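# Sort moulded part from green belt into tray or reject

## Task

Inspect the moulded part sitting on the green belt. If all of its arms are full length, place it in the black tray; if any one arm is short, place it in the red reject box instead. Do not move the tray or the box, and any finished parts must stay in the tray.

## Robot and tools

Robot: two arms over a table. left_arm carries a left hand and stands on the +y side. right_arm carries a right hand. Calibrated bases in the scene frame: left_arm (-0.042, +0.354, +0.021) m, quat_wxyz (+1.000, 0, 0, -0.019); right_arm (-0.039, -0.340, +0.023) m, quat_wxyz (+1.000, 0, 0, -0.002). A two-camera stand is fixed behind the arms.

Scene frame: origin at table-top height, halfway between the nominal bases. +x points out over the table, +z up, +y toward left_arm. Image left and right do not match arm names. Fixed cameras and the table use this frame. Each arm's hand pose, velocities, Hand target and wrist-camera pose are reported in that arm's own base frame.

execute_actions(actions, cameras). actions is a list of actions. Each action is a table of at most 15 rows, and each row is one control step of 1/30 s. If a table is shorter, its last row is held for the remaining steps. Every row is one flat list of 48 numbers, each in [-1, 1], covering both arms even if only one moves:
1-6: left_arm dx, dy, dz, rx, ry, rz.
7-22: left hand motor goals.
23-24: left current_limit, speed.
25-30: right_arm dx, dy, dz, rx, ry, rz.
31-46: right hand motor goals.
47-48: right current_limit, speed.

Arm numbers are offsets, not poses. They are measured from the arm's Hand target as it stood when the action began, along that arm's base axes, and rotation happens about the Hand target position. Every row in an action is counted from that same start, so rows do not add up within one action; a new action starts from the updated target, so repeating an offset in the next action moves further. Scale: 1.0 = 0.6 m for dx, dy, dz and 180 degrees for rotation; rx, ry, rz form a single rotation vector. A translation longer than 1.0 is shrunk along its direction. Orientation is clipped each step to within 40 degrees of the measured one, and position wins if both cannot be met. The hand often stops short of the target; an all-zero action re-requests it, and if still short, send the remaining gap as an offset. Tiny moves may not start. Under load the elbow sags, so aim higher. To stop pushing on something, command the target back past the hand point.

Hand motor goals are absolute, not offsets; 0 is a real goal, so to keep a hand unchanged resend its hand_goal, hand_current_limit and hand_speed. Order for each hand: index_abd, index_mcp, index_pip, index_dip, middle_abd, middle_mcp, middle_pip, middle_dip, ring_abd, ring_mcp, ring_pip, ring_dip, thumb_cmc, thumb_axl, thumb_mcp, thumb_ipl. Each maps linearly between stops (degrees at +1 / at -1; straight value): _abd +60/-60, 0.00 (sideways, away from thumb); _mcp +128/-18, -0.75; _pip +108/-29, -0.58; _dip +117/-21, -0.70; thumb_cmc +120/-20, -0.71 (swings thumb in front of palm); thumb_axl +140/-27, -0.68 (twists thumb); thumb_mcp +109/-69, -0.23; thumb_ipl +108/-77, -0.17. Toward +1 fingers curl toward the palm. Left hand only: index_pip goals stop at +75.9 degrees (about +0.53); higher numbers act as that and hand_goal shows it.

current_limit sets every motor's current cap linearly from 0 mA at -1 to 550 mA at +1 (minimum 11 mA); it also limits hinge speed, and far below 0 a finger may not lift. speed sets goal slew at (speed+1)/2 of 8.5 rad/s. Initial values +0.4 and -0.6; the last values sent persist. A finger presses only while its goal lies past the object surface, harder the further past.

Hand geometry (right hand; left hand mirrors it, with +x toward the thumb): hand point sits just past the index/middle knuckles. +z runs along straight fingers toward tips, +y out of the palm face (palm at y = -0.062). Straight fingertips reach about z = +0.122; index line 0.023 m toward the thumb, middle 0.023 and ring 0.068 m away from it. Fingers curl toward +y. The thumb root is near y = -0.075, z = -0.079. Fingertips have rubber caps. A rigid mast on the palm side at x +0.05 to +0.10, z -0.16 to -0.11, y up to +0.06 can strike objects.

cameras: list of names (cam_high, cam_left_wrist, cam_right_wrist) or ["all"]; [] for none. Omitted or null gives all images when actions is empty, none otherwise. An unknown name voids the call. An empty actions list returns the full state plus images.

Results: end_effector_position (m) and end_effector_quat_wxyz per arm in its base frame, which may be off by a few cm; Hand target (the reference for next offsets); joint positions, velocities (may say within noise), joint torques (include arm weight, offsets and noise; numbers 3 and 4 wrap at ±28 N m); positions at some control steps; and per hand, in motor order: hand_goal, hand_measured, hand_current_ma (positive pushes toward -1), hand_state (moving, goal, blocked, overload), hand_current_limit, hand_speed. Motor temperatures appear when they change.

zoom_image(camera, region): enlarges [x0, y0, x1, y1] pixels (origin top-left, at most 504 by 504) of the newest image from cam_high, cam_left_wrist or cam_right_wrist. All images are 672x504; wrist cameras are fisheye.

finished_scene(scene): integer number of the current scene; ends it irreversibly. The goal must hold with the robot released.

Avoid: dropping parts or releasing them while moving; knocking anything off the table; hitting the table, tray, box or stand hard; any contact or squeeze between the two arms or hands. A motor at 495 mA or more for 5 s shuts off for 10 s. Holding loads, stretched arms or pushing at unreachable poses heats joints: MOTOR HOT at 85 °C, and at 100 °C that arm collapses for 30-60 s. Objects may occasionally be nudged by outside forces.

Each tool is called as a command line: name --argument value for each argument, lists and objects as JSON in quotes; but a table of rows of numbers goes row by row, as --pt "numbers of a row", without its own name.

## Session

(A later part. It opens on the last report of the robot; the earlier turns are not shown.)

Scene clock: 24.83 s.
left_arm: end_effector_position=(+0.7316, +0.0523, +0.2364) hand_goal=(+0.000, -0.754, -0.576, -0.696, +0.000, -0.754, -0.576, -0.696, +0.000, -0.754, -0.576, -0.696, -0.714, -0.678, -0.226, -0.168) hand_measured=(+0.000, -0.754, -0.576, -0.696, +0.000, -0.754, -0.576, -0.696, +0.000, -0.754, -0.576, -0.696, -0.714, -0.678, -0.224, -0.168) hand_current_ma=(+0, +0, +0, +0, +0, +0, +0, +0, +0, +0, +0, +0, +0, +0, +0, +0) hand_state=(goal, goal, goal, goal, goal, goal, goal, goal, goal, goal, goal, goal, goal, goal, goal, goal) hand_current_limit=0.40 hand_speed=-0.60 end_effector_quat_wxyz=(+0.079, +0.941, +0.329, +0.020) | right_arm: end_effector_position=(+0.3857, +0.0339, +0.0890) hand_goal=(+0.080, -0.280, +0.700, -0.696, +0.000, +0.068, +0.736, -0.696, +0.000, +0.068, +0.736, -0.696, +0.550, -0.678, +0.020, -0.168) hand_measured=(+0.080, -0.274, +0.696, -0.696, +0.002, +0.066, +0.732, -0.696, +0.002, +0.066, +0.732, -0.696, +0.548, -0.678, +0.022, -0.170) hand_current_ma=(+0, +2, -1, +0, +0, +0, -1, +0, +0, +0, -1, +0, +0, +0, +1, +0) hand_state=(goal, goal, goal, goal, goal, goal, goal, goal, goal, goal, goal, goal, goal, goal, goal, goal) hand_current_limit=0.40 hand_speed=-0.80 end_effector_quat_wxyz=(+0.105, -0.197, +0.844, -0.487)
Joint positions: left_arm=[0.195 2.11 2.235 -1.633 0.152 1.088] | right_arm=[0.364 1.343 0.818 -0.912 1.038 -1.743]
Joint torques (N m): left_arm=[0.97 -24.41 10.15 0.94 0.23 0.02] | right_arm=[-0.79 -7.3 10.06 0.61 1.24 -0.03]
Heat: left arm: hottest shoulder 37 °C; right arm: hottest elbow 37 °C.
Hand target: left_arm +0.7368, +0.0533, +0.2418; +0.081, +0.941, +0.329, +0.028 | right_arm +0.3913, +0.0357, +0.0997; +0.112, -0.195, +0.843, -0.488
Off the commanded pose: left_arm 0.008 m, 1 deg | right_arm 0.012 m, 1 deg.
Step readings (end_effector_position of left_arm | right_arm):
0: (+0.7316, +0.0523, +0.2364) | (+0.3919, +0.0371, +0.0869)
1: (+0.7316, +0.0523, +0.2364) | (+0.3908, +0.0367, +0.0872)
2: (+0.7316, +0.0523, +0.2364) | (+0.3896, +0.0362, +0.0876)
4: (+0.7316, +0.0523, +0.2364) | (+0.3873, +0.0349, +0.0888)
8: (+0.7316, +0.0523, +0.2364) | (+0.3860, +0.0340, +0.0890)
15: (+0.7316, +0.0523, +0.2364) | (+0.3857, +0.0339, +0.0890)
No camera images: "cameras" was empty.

execute_actions --actions '[[[0,0,0,0,0,0,0,-0.754,-0.576,-0.696,0,-0.754,-0.576,-0.696,0,-0.754,-0.576,-0.696,-0.714,-0.678,-0.226,-0.168,0.4,-0.6,0.017,0,0.003,0,0,0,0.08,-0.28,0.70,-0.696,0,0.068,0.737,-0.696,0,0.068,0.737,-0.696,0.55,-0.678,0.02,-0.168,0.4,-0.8]]]' --cameras '["cam_high"]'

zoom_image --camera "cam_high" --region '[150, 280, 250, 380]'

Scene clock: 26.03 s.
left_arm: end_effector_position=(+0.7316, +0.0523, +0.2364) hand_goal=(+0.000, -0.754, -0.576, -0.696, +0.000, -0.754, -0.576, -0.696, +0.000, -0.754, -0.576, -0.696, -0.714, -0.678, -0.226, -0.168) hand_measured=(+0.000, -0.754, -0.576, -0.696, +0.000, -0.754, -0.576, -0.696, +0.000, -0.754, -0.576, -0.696, -0.714, -0.678, -0.224, -0.168) hand_current_ma=(+0, +0, +0, +0, +0, +0, +0, +0, +0, +0, +0, +0, +0, +0, +0, +0) hand_state=(goal, goal, goal, goal, goal, goal, goal, goal, goal, goal, goal, goal, goal, goal, goal, goal) hand_current_limit=0.40 hand_speed=-0.60 end_effector_quat_wxyz=(+0.079, +0.941, +0.329, +0.020) | right_arm: end_effector_position=(+0.3849, +0.0336, +0.0888) hand_goal=(+0.080, -0.280, +0.700, -0.696, +0.000, +0.068, +0.736, -0.696, +0.000, +0.068, +0.736, -0.696, +0.550, -0.678, +0.020, -0.168) hand_measured=(+0.080, -0.274, +0.696, -0.696, +0.002, +0.066, +0.732, -0.696, +0.002, +0.066, +0.732, -0.696, +0.548, -0.678, +0.022, -0.170) hand_current_ma=(+0, +1, -1, +0, +0, +0, -1, +0, +0, +0, -1, +0, +0, +0, +1, +0) hand_state=(goal, goal, goal, goal, goal, goal, goal, goal, goal, goal, goal, goal, goal, goal, goal, goal) hand_current_limit=0.40 hand_speed=-0.80 end_effector_quat_wxyz=(+0.103, -0.201, +0.843, -0.488)
Joint positions: left_arm=[0.195 2.11 2.235 -1.633 0.152 1.088] | right_arm=[0.364 1.343 0.818 -0.912 1.038 -1.753]
Joint torques (N m): left_arm=[1.14 -24.47 10.14 0.95 0.21 -0.01] | right_arm=[-1.67 -5.89 11.95 1.1 1.18 -0.12]
Heat: left arm: hottest shoulder 37 °C; right arm: hottest elbow 37 °C.
Hand target: left_arm +0.7368, +0.0533, +0.2418; +0.081, +0.941, +0.329, +0.028 | right_arm +0.4015, +0.0357, +0.1015; +0.112, -0.195, +0.843, -0.488
Off the commanded pose: left_arm 0.008 m, 1 deg | right_arm 0.021 m, 1 deg.
Step readings (end_effector_position of left_arm | right_arm):
0: (+0.7316, +0.0523, +0.2364) | (+0.3857, +0.0339, +0.0890)
1: (+0.7316, +0.0523, +0.2364) | (+0.3856, +0.0339, +0.0889)
2: (+0.7316, +0.0523, +0.2364) | (+0.3855, +0.0338, +0.0889)
4: (+0.7316, +0.0523, +0.2364) | (+0.3852, +0.0338, +0.0889)
8: (+0.7316, +0.0523, +0.2364) | (+0.3850, +0.0337, +0.0888)
15: (+0.7316, +0.0523, +0.2364) | (+0.3850, +0.0337, +0.0888)
Images, in order (width x height): cam_high 672x504.

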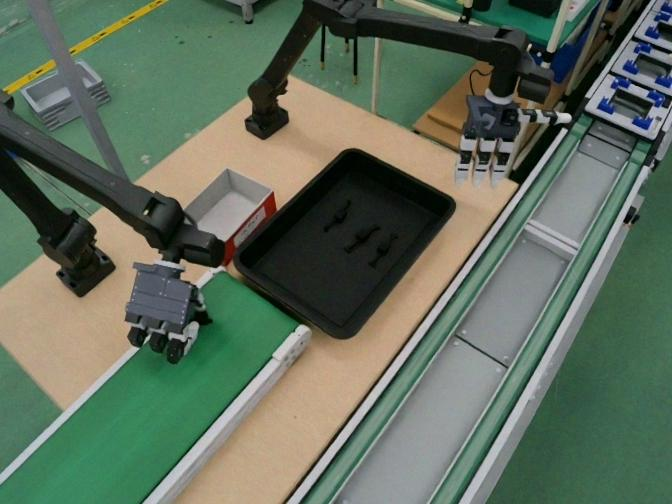

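Scaled by 5.040.

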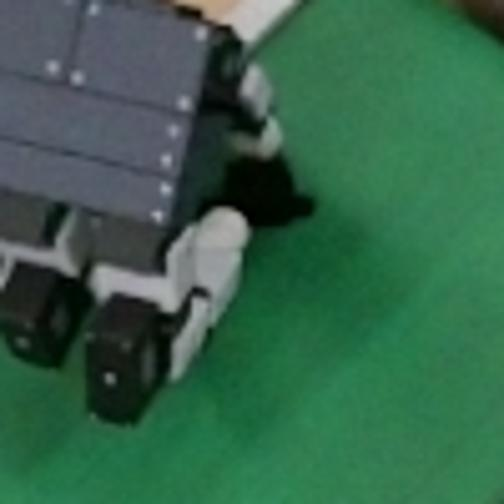

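execute_actions --actions '[[[0,0,0,0,0,0,0,-0.754,-0.576,-0.696,0,-0.754,-0.576,-0.696,0,-0.754,-0.576,-0.696,-0.714,-0.678,-0.226,-0.168,0.4,-0.6,-0.026,0,0.06,0,0,0,0.08,-0.55,0.79,-0.696,0,0.068,0.737,-0.696,0,0.068,0.737,-0.696,0.55,-0.678,-0.09,-0.168,0.4,-0.6]],[[0,0,0,0,0,0,0,-0.754,-0.576,-0.696,0,-0.754,-0.576,-0.696,0,-0.754,-0.576,-0.696,-0.714,-0.678,-0.226,-0.168,0.4,-0.6,0,0.0255,0.02,0,0,0,0.08,-0.60,0.79,-0.696,0,0.068,0.737,-0.696,0,0.068,0.737,-0.696,0.55,-0.678,-0.09,-0.168,0.4,-0.6]],[[0,0,0,0,0,0,0,-0.754,-0.576,-0.696,0,-0.754,-0.576,-0.696,0,-0.754,-0.576,-0.696,-0.714,-0.678,-0.226,-0.168,0.4,-0.6,0.003,0,-0.075,0,0,0,0.08,-0.60,0.79,-0.696,0,0.068,0.737,-0.696,0,0.068,0.737,-0.696,0.55,-0.678,-0.06,-0.168,0.4,-0.6]]]' --cameras '["cam_high"]'

zoom_image --camera "cam_high" --region '[150, 270, 250, 370]'

Scene clock: 29.20 s.
left_arm: end_effector_position=(+0.7316, +0.0523, +0.2364) hand_goal=(+0.000, -0.754, -0.576, -0.696, +0.000, -0.754, -0.576, -0.696, +0.000, -0.754, -0.576, -0.696, -0.714, -0.678, -0.226, -0.168) hand_measured=(+0.000, -0.754, -0.576, -0.696, +0.000, -0.754, -0.576, -0.696, +0.000, -0.754, -0.576, -0.696, -0.714, -0.678, -0.224, -0.168) hand_current_ma=(+0, +0, +0, +0, +0, +0, +0, +0, +0, +0, +0, +0, +0, +0, +0, +0) hand_state=(goal, goal, goal, goal, goal, goal, goal, goal, goal, goal, goal, goal, goal, goal, goal, goal) hand_current_limit=0.40 hand_speed=-0.60 end_effector_quat_wxyz=(+0.079, +0.941, +0.329, +0.020) | right_arm: end_effector_position=(+0.3859, +0.0491, +0.1038) hand_goal=(+0.080, -0.600, +0.790, -0.696, +0.000, +0.068, +0.736, -0.696, +0.000, +0.068, +0.736, -0.696, +0.550, -0.678, -0.060, -0.168) hand_measured=(+0.080, -0.590, +0.784, -0.696, +0.002, +0.066, +0.732, -0.696, +0.002, +0.066, +0.732, -0.696, +0.550, -0.678, -0.060, -0.170) hand_current_ma=(+0, +4, -1, +0, +0, +0, -1, +0, +0, +0, -1, +0, +0, +0, +0, +0) hand_state=(goal, goal, goal, goal, goal, goal, goal, goal, goal, goal, goal, goal, goal, goal, goal, goal) hand_current_limit=0.40 hand_speed=-0.60 end_effector_quat_wxyz=(+0.103, -0.202, +0.842, -0.489)
Joint positions: left_arm=[0.195 2.11 2.235 -1.633 0.152 1.088] | right_arm=[0.406 1.352 0.872 -1.024 1.046 -1.675]
Joint torques (N m): left_arm=[1.14 -24.23 10.09 0.96 0.24 -0.02] | right_arm=[-0.5 -7.06 8.2 1.32 1.15 0.17]
Heat: left arm: hottest shoulder 37 °C; right arm: hottest elbow 38 °C.
Hand target: left_arm +0.7368, +0.0533, +0.2418; +0.081, +0.941, +0.329, +0.028 | right_arm +0.3877, +0.0510, +0.1045; +0.112, -0.195, +0.843, -0.488
Off the commanded pose: left_arm 0.008 m, 1 deg | right_arm 0.003 m, 1 deg.
Step readings (end_effector_position of left_arm | right_arm):
0: (+0.7316, +0.0523, +0.2364) | (+0.3849, +0.0336, +0.0888)
1: (+0.7316, +0.0523, +0.2364) | (+0.3821, +0.0327, +0.0901)
2: (+0.7316, +0.0523, +0.2364) | (+0.3765, +0.0306, +0.0925)
4: (+0.7316, +0.0523, +0.2364) | (+0.3679, +0.0273, +0.1005)
8: (+0.7316, +0.0523, +0.2364) | (+0.3655, +0.0260, +0.1152)
15: (+0.7316, +0.0523, +0.2364) | (+0.3666, +0.0263, +0.1176)
16: (+0.7316, +0.0523, +0.2364) | (+0.3652, +0.0274, +0.1185)
17: (+0.7316, +0.0523, +0.2364) | (+0.3626, +0.0284, +0.1202)
19: (+0.7316, +0.0523, +0.2364) | (+0.3614, +0.0338, +0.1240)
23: (+0.7316, +0.0523, +0.2364) | (+0.3653, +0.0412, +0.1307)
30: (+0.7316, +0.0523, +0.2364) | (+0.3661, +0.0412, +0.1305)
31: (+0.7316, +0.0523, +0.2364) | (+0.3685, +0.0420, +0.1286)
32: (+0.7316, +0.0523, +0.2364) | (+0.3747, +0.0443, +0.1265)
34: (+0.7316, +0.0523, +0.2364) | (+0.3831, +0.0479, +0.1189)
38: (+0.7316, +0.0523, +0.2364) | (+0.3867, +0.0495, +0.1054)
45: (+0.7316, +0.0523, +0.2364) | (+0.3859, +0.0491, +0.1038)
Images, in order (width x height): cam_high 672x504.

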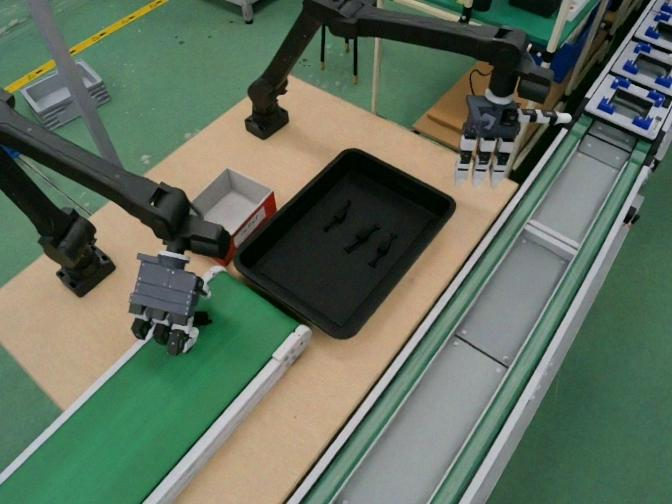

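Scaled by 5.040.

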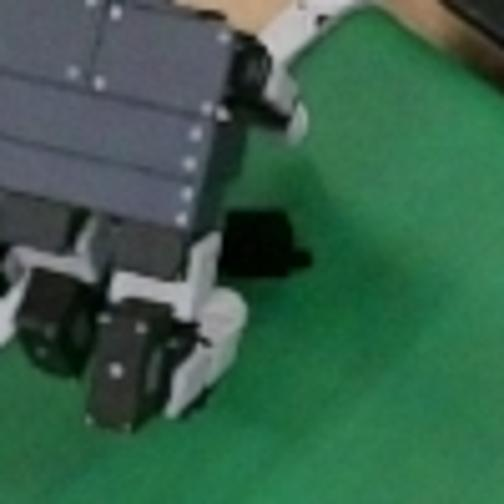

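execute_actions --actions '[[[0,0,0,0,0,0,0,-0.754,-0.576,-0.696,0,-0.754,-0.576,-0.696,0,-0.754,-0.576,-0.696,-0.714,-0.678,-0.226,-0.168,0.4,-0.6,0.001,-0.009,-0.022,0,0,0,0.08,-0.60,0.79,-0.696,0,0.068,0.737,-0.696,0,0.068,0.737,-0.696,0.55,-0.678,-0.06,-0.168,0.4,-0.6]],[[0,0,0,0,0,0,0,-0.754,-0.576,-0.696,0,-0.754,-0.576,-0.696,0,-0.754,-0.576,-0.696,-0.714,-0.678,-0.226,-0.168,0.4,-0.6,0,0,0,0,0,0,0.08,-0.50,0.78,-0.696,0,0.068,0.737,-0.696,0,0.068,0.737,-0.696,0.55,-0.678,0.02,-0.168,0.4,-0.8]]]' --cameras '["cam_high"]'

zoom_image --camera "cam_high" --region '[150, 270, 250, 370]'

Scene clock: 31.87 s.
left_arm: end_effector_position=(+0.7316, +0.0523, +0.2364) hand_goal=(+0.000, -0.754, -0.576, -0.696, +0.000, -0.754, -0.576, -0.696, +0.000, -0.754, -0.576, -0.696, -0.714, -0.678, -0.226, -0.168) hand_measured=(+0.000, -0.754, -0.576, -0.696, +0.000, -0.754, -0.576, -0.696, +0.000, -0.754, -0.576, -0.696, -0.714, -0.678, -0.224, -0.168) hand_current_ma=(+0, +0, +0, +0, +0, +0, +0, +0, +0, +0, +0, +0, +0, +0, +0, +0) hand_state=(goal, goal, goal, goal, goal, goal, goal, goal, goal, goal, goal, goal, goal, goal, goal, goal) hand_current_limit=0.40 hand_speed=-0.60 end_effector_quat_wxyz=(+0.079, +0.941, +0.329, +0.020) | right_arm: end_effector_position=(+0.3886, +0.0498, +0.0948) hand_goal=(+0.080, -0.500, +0.780, -0.696, +0.000, +0.068, +0.736, -0.696, +0.000, +0.068, +0.736, -0.696, +0.550, -0.678, +0.020, -0.168) hand_measured=(+0.080, -0.498, +0.780, -0.696, +0.002, +0.066, +0.732, -0.696, +0.002, +0.066, +0.732, -0.696, +0.550, -0.678, +0.018, -0.170) hand_current_ma=(+0, +0, +0, +0, +0, +0, -1, +0, +0, +0, -1, +0, +0, +0, +0, +0) hand_state=(goal, goal, goal, goal, goal, goal, goal, goal, goal, goal, goal, goal, goal, goal, goal, goal) hand_current_limit=0.40 hand_speed=-0.80 end_effector_quat_wxyz=(+0.117, -0.194, +0.843, -0.487)
Joint positions: left_arm=[0.195 2.11 2.235 -1.633 0.152 1.088] | right_arm=[0.404 1.353 0.843 -0.959 1.046 -1.678]
Joint torques (N m): left_arm=[0.85 -24.35 10.18 0.91 0.22 -0.01] | right_arm=[-1.79 -6.36 8.05 1.4 1.08 -0.08]
Motor temperatures (°C): left_arm=[33 38 38 31 31 32] | right_arm=[33 31 37 33 32 31]
Heat: left arm: hottest shoulder 38 °C; right arm: hottest elbow 37 °C.
Hand target: left_arm +0.7368, +0.0533, +0.2418; +0.081, +0.941, +0.329, +0.028 | right_arm +0.3884, +0.0456, +0.0912; +0.112, -0.195, +0.843, -0.488
Off the commanded pose: left_arm 0.008 m, 1 deg | right_arm 0.005 m, 1 deg.
Step readings (end_effector_position of left_arm | right_arm):
0: (+0.7316, +0.0523, +0.2364) | (+0.3859, +0.0491, +0.1038)
1: (+0.7316, +0.0523, +0.2364) | (+0.3868, +0.0493, +0.1027)
2: (+0.7316, +0.0523, +0.2364) | (+0.3888, +0.0500, +0.1013)
4: (+0.7316, +0.0523, +0.2364) | (+0.3893, +0.0502, +0.0976)
8: (+0.7316, +0.0523, +0.2364) | (+0.3879, +0.0495, +0.0947)
15: (+0.7316, +0.0523, +0.2364) | (+0.3886, +0.0498, +0.0948)
16: (+0.7316, +0.0523, +0.2364) | (+0.3886, +0.0498, +0.0948)
17: (+0.7316, +0.0523, +0.2364) | (+0.3886, +0.0498, +0.0948)
19: (+0.7316, +0.0523, +0.2364) | (+0.3886, +0.0498, +0.0948)
23: (+0.7316, +0.0523, +0.2364) | (+0.3886, +0.0498, +0.0948)
30: (+0.7316, +0.0523, +0.2364) | (+0.3886, +0.0498, +0.0948)
Images, in order (width x height): cam_high 672x504.

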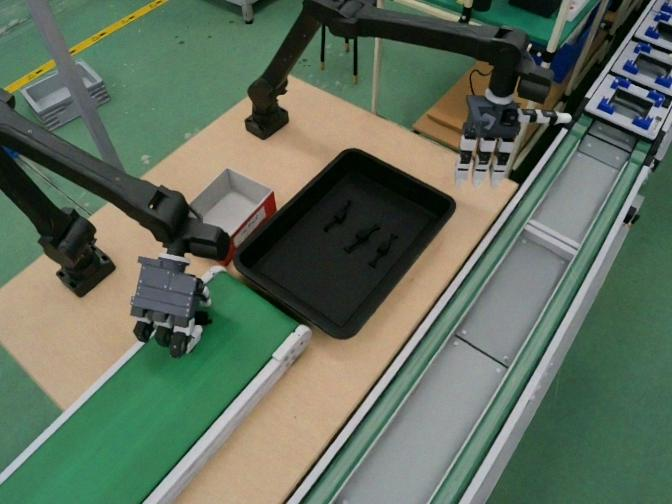

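Scaled by 5.040.

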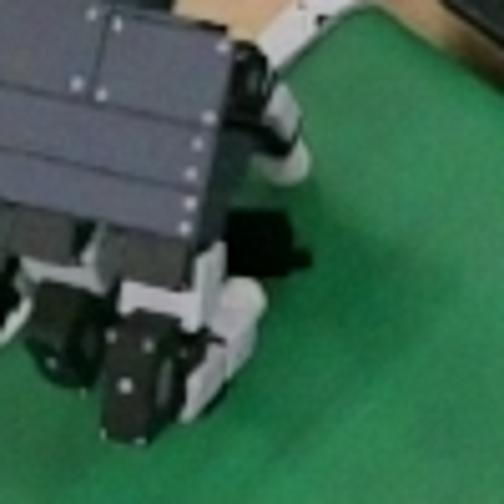

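execute_actions --actions '[[[0,0,0,0,0,0,0,-0.754,-0.576,-0.696,0,-0.754,-0.576,-0.696,0,-0.754,-0.576,-0.696,-0.714,-0.678,-0.226,-0.168,0.4,-0.6,-0.001,-0.008,-0.008,0,0,0,0.08,-0.50,0.78,-0.696,0,0.068,0.737,-0.696,0,0.068,0.737,-0.696,0.55,-0.678,0.0,-0.168,0.4,-0.8]],[[0,0,0,0,0,0,0,-0.754,-0.576,-0.696,0,-0.754,-0.576,-0.696,0,-0.754,-0.576,-0.696,-0.714,-0.678,-0.226,-0.168,0.4,-0.6,0,0,0,0,0,0,0.08,-0.42,0.75,-0.696,0,0.068,0.737,-0.696,0,0.068,0.737,-0.696,0.55,-0.678,0.02,-0.168,0.4,-0.8]]]' --cameras '["cam_high"]'

zoom_image --camera "cam_high" --region '[150, 270, 250, 370]'

Scene clock: 33.80 s.
left_arm: end_effector_position=(+0.7316, +0.0523, +0.2364) hand_goal=(+0.000, -0.754, -0.576, -0.696, +0.000, -0.754, -0.576, -0.696, +0.000, -0.754, -0.576, -0.696, -0.714, -0.678, -0.226, -0.168) hand_measured=(+0.000, -0.754, -0.576, -0.696, +0.000, -0.754, -0.576, -0.696, +0.000, -0.754, -0.576, -0.696, -0.714, -0.678, -0.224, -0.168) hand_current_ma=(+0, +0, +0, +0, +0, +0, +0, +0, +0, +0, +0, +0, +0, +0, +0, +0) hand_state=(goal, goal, goal, goal, goal, goal, goal, goal, goal, goal, goal, goal, goal, goal, goal, goal) hand_current_limit=0.40 hand_speed=-0.60 end_effector_quat_wxyz=(+0.079, +0.941, +0.329, +0.020) | right_arm: end_effector_position=(+0.3889, +0.0443, +0.0897) hand_goal=(+0.080, -0.420, +0.750, -0.696, +0.000, +0.068, +0.736, -0.696, +0.000, +0.068, +0.736, -0.696, +0.550, -0.678, +0.020, -0.168) hand_measured=(+0.080, -0.420, +0.750, -0.696, +0.002, +0.066, +0.732, -0.696, +0.002, +0.066, +0.732, -0.696, +0.550, -0.678, +0.018, -0.170) hand_current_ma=(+0, +0, +0, +0, +0, +0, -1, +0, +0, +0, -1, +0, +0, +0, +0, +0) hand_state=(goal, goal, goal, goal, goal, goal, goal, goal, goal, goal, goal, goal, goal, goal, goal, goal) hand_current_limit=0.40 hand_speed=-0.80 end_effector_quat_wxyz=(+0.117, -0.193, +0.844, -0.487)
Joint positions: left_arm=[0.195 2.11 2.235 -1.633 0.152 1.088] | right_arm=[0.39 1.353 0.827 -0.924 1.045 -1.699]
Joint torques (N m): left_arm=[0.85 -24.47 10.13 0.91 0.21 -0.03] | right_arm=[-1.55 -6.48 7.88 1.43 1.03 -0.11]
Heat: left arm: hottest shoulder 38 °C; right arm: hottest elbow 37 °C.
Hand target: left_arm +0.7368, +0.0533, +0.2418; +0.081, +0.941, +0.329, +0.028 | right_arm +0.3878, +0.0407, +0.0865; +0.112, -0.195, +0.844, -0.488
Off the commanded pose: left_arm 0.008 m, 1 deg | right_arm 0.005 m, 1 deg.
Step readings (end_effector_position of left_arm | right_arm):
0: (+0.7316, +0.0523, +0.2364) | (+0.3886, +0.0498, +0.0948)
1: (+0.7316, +0.0523, +0.2364) | (+0.3887, +0.0494, +0.0941)
2: (+0.7316, +0.0523, +0.2364) | (+0.3899, +0.0491, +0.0933)
4: (+0.7316, +0.0523, +0.2364) | (+0.3899, +0.0469, +0.0915)
8: (+0.7316, +0.0523, +0.2364) | (+0.3887, +0.0443, +0.0897)
15: (+0.7316, +0.0523, +0.2364) | (+0.3890, +0.0443, +0.0897)
16: (+0.7316, +0.0523, +0.2364) | (+0.3890, +0.0443, +0.0897)
17: (+0.7316, +0.0523, +0.2364) | (+0.3889, +0.0443, +0.0897)
19: (+0.7316, +0.0523, +0.2364) | (+0.3889, +0.0443, +0.0897)
23: (+0.7316, +0.0523, +0.2364) | (+0.3889, +0.0443, +0.0897)
30: (+0.7316, +0.0523, +0.2364) | (+0.3889, +0.0443, +0.0897)
Images, in order (width x height): cam_high 672x504.

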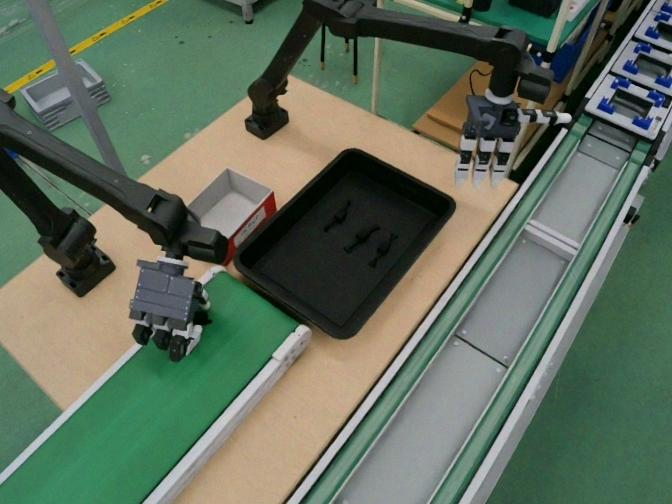

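Scaled by 5.040.

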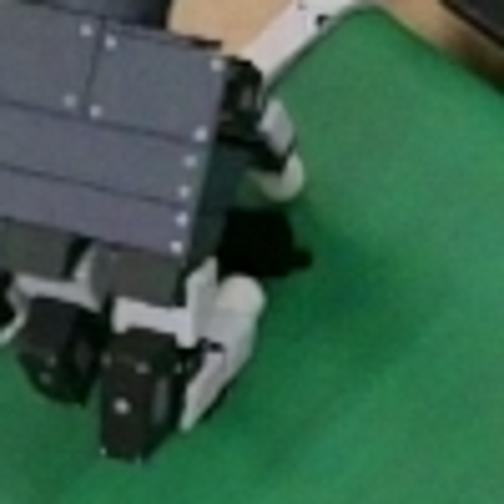

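execute_actions --actions '[[[0,0,0,0,0,0,0,-0.754,-0.576,-0.696,0,-0.754,-0.576,-0.696,0,-0.754,-0.576,-0.696,-0.714,-0.678,-0.226,-0.168,0.4,-0.6,0,0,0,0,0,0,0.08,-0.36,0.725,-0.696,0,0.068,0.737,-0.696,0,0.068,0.737,-0.696,0.55,-0.678,0.07,-0.168,0.4,-0.8]],[[0,0,0,0,0,0,0,-0.754,-0.576,-0.696,0,-0.754,-0.576,-0.696,0,-0.754,-0.576,-0.696,-0.714,-0.678,-0.226,-0.168,0.4,-0.6,0,0,0,0,0,0,0.08,-0.29,0.70,-0.696,0,0.068,0.737,-0.696,0,0.068,0.737,-0.696,0.55,-0.678,0.12,-0.168,0.4,-0.8]]]' --cameras '["cam_high"]'

zoom_image --camera "cam_high" --region '[150, 270, 250, 370]'

Scene clock: 36.43 s.
left_arm: end_effector_position=(+0.7316, +0.0523, +0.2364) hand_goal=(+0.000, -0.754, -0.576, -0.696, +0.000, -0.754, -0.576, -0.696, +0.000, -0.754, -0.576, -0.696, -0.714, -0.678, -0.226, -0.168) hand_measured=(+0.000, -0.754, -0.576, -0.696, +0.000, -0.754, -0.576, -0.696, +0.000, -0.754, -0.576, -0.696, -0.714, -0.678, -0.224, -0.168) hand_current_ma=(+0, +0, +0, +0, +0, +0, +0, +0, +0, +0, +0, +0, +0, +0, +0, +0) hand_state=(goal, goal, goal, goal, goal, goal, goal, goal, goal, goal, goal, goal, goal, goal, goal, goal) hand_current_limit=0.40 hand_speed=-0.60 end_effector_quat_wxyz=(+0.079, +0.941, +0.329, +0.020) | right_arm: end_effector_position=(+0.3889, +0.0443, +0.0897) hand_goal=(+0.080, -0.290, +0.700, -0.696, +0.000, +0.068, +0.736, -0.696, +0.000, +0.068, +0.736, -0.696, +0.550, -0.678, +0.120, -0.168) hand_measured=(+0.080, -0.316, +0.698, -0.698, +0.002, +0.066, +0.732, -0.696, +0.002, +0.066, +0.732, -0.696, +0.550, -0.678, +0.102, -0.172) hand_current_ma=(+0, -19, +0, +0, +0, +0, -1, +0, +0, +0, -1, +0, +0, +0, -16, -1) hand_state=(goal, blocked, goal, goal, goal, goal, goal, goal, goal, goal, goal, goal, goal, goal, goal, goal) hand_current_limit=0.40 hand_speed=-0.80 end_effector_quat_wxyz=(+0.117, -0.193, +0.844, -0.487)
Joint positions: left_arm=[0.195 2.11 2.235 -1.633 0.152 1.088] | right_arm=[0.39 1.353 0.827 -0.924 1.045 -1.699]
Joint torques (N m): left_arm=[1.14 -24.59 10.13 0.95 0.23 -0.02] | right_arm=[-1.55 -6.42 7.9 1.43 1.02 -0.11]
Heat: left arm: hottest shoulder 38 °C; right arm: hottest elbow 37 °C.
Hand target: left_arm +0.7368, +0.0533, +0.2418; +0.081, +0.941, +0.329, +0.028 | right_arm +0.3878, +0.0407, +0.0865; +0.112, -0.195, +0.844, -0.488
Off the commanded pose: left_arm 0.008 m, 1 deg | right_arm 0.005 m, 1 deg.
Step readings (end_effector_position of left_arm | right_arm):
0: (+0.7316, +0.0523, +0.2364) | (+0.3889, +0.0443, +0.0897)
1: (+0.7316, +0.0523, +0.2364) | (+0.3889, +0.0443, +0.0897)
2: (+0.7316, +0.0523, +0.2364) | (+0.3889, +0.0443, +0.0897)
4: (+0.7316, +0.0523, +0.2364) | (+0.3889, +0.0443, +0.0897)
8: (+0.7316, +0.0523, +0.2364) | (+0.3889, +0.0443, +0.0897)
15: (+0.7316, +0.0523, +0.2364) | (+0.3889, +0.0443, +0.0897)
16: (+0.7316, +0.0523, +0.2364) | (+0.3889, +0.0443, +0.0897)
17: (+0.7316, +0.0523, +0.2364) | (+0.3889, +0.0443, +0.0897)
19: (+0.7316, +0.0523, +0.2364) | (+0.3889, +0.0443, +0.0897)
23: (+0.7316, +0.0523, +0.2364) | (+0.3889, +0.0443, +0.0897)
30: (+0.7316, +0.0523, +0.2364) | (+0.3889, +0.0443, +0.0897)
Images, in order (width x height): cam_high 672x504.

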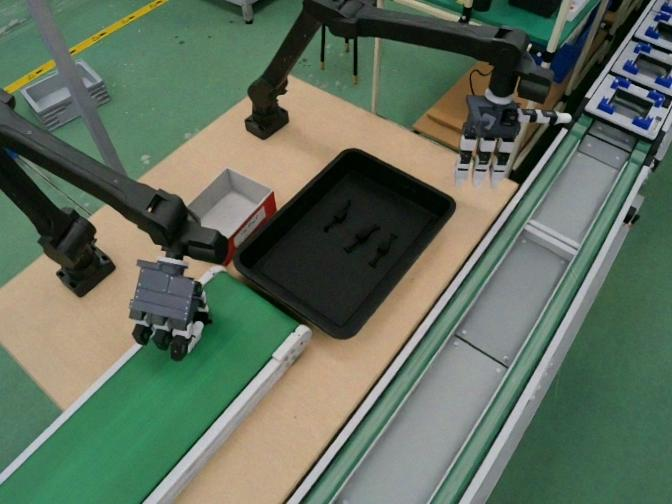

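Scaled by 5.040.

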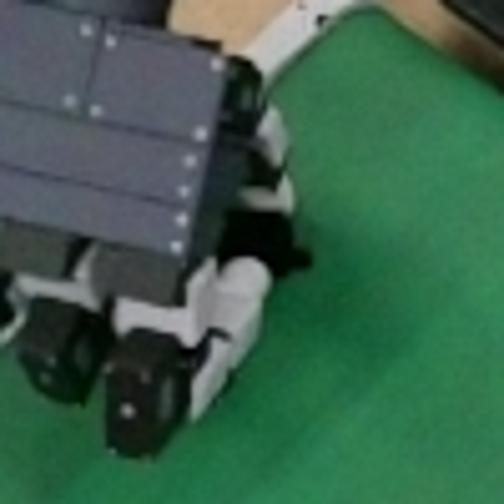

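execute_actions --actions '[[[0,0,0,0,0,0,0,-0.754,-0.576,-0.696,0,-0.754,-0.576,-0.696,0,-0.754,-0.576,-0.696,-0.714,-0.678,-0.226,-0.168,0.4,-0.6,0,0,0,0,0,0,0.08,-0.21,0.69,-0.696,0,0.068,0.737,-0.696,0,0.068,0.737,-0.696,0.55,-0.678,0.22,-0.168,0.4,-0.8]],[[0,0,0,0,0,0,0,-0.754,-0.576,-0.696,0,-0.754,-0.576,-0.696,0,-0.754,-0.576,-0.696,-0.714,-0.678,-0.226,-0.168,0.4,-0.6,0,0,0.04,0,0,0,0.08,-0.20,0.69,-0.696,0,0.068,0.737,-0.696,0,0.068,0.737,-0.696,0.55,-0.678,0.22,-0.168,0.4,-0.8]],[[0,0,0,0,0,0,0,-0.754,-0.576,-0.696,0,-0.754,-0.576,-0.696,0,-0.754,-0.576,-0.696,-0.714,-0.678,-0.226,-0.168,0.4,-0.6,0,0,0.07,0,0,0,0.08,-0.20,0.69,-0.696,0,0.068,0.737,-0.696,0,0.068,0.737,-0.696,0.55,-0.678,0.22,-0.168,0.4,-0.8]]]' --cameras '["cam_high"]'

zoom_image --camera "cam_high" --region '[150, 260, 250, 360]'

Scene clock: 40.10 s.
left_arm: end_effector_position=(+0.7316, +0.0523, +0.2364) hand_goal=(+0.000, -0.754, -0.576, -0.696, +0.000, -0.754, -0.576, -0.696, +0.000, -0.754, -0.576, -0.696, -0.714, -0.678, -0.226, -0.168) hand_measured=(+0.000, -0.754, -0.576, -0.696, +0.000, -0.754, -0.576, -0.696, +0.000, -0.754, -0.576, -0.696, -0.714, -0.678, -0.224, -0.168) hand_current_ma=(+0, +0, +0, +0, +0, +0, +0, +0, +0, +0, +0, +0, +0, +0, +0, +0) hand_state=(goal, goal, goal, goal, goal, goal, goal, goal, goal, goal, goal, goal, goal, goal, goal, goal) hand_current_limit=0.40 hand_speed=-0.60 end_effector_quat_wxyz=(+0.079, +0.941, +0.329, +0.020) | right_arm: end_effector_position=(+0.3707, +0.0370, +0.1326) hand_goal=(+0.080, -0.200, +0.690, -0.696, +0.000, +0.068, +0.736, -0.696, +0.000, +0.068, +0.736, -0.696, +0.550, -0.678, +0.220, -0.168) hand_measured=(+0.080, -0.298, +0.672, -0.702, +0.002, +0.066, +0.732, -0.696, +0.002, +0.066, +0.732, -0.696, +0.552, -0.678, +0.116, -0.196) hand_current_ma=(+0, -203, -9, -1, +0, +0, -1, +0, +0, +0, -1, +0, +0, +0, -319, -32) hand_state=(goal, blocked, goal, goal, goal, goal, goal, goal, goal, goal, goal, goal, goal, goal, blocked, blocked) hand_current_limit=0.40 hand_speed=-0.80 end_effector_quat_wxyz=(+0.098, -0.206, +0.842, -0.489)
Joint positions: left_arm=[0.195 2.11 2.235 -1.633 0.152 1.088] | right_arm=[0.389 1.266 0.879 -1.099 1.042 -1.711]
Joint torques (N m): left_arm=[1.2 -24.64 10.15 0.98 0.22 -0.01] | right_arm=[-1.44 -5.71 13.41 0.53 1.2 -0.03]
Heat: left arm: hottest shoulder 38 °C; right arm: hottest elbow 37 °C.
Hand target: left_arm +0.7368, +0.0533, +0.2418; +0.081, +0.941, +0.329, +0.028 | right_arm +0.3877, +0.0408, +0.1524; +0.112, -0.196, +0.843, -0.488
Off the commanded pose: left_arm 0.008 m, 1 deg | right_arm 0.026 m, 2 deg.
Step readings (end_effector_position of left_arm | right_arm):
0: (+0.7316, +0.0523, +0.2364) | (+0.3889, +0.0443, +0.0897)
1: (+0.7316, +0.0523, +0.2364) | (+0.3889, +0.0443, +0.0897)
2: (+0.7316, +0.0523, +0.2364) | (+0.3889, +0.0443, +0.0897)
4: (+0.7316, +0.0523, +0.2364) | (+0.3890, +0.0442, +0.0898)
8: (+0.7316, +0.0523, +0.2364) | (+0.3891, +0.0443, +0.0898)
15: (+0.7316, +0.0523, +0.2364) | (+0.3891, +0.0443, +0.0898)
16: (+0.7316, +0.0523, +0.2364) | (+0.3874, +0.0436, +0.0903)
17: (+0.7316, +0.0523, +0.2364) | (+0.3851, +0.0427, +0.0911)
19: (+0.7316, +0.0523, +0.2364) | (+0.3805, +0.0408, +0.0936)
23: (+0.7316, +0.0523, +0.2364) | (+0.3785, +0.0400, +0.0963)
30: (+0.7316, +0.0523, +0.2364) | (+0.3781, +0.0399, +0.0963)
31: (+0.7316, +0.0523, +0.2364) | (+0.3760, +0.0392, +0.0981)
32: (+0.7316, +0.0523, +0.2364) | (+0.3714, +0.0375, +0.1011)
34: (+0.7316, +0.0523, +0.2364) | (+0.3662, +0.0355, +0.1108)
38: (+0.7316, +0.0523, +0.2364) | (+0.3687, +0.0363, +0.1291)
45: (+0.7316, +0.0523, +0.2364) | (+0.3707, +0.0370, +0.1326)
Images, in order (width x height): cam_high 672x504.

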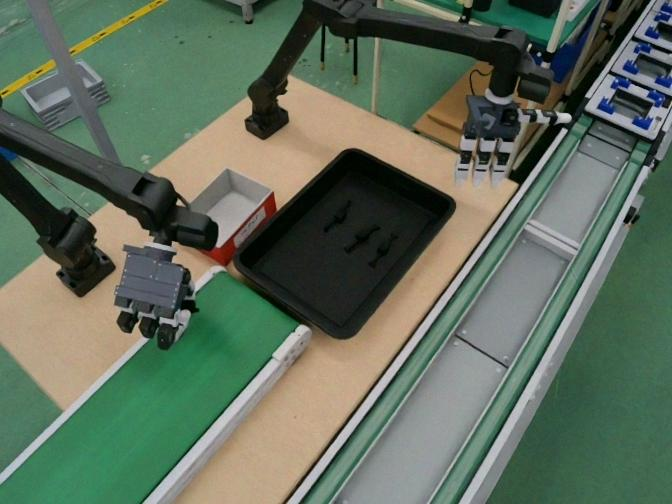

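Scaled by 5.040.

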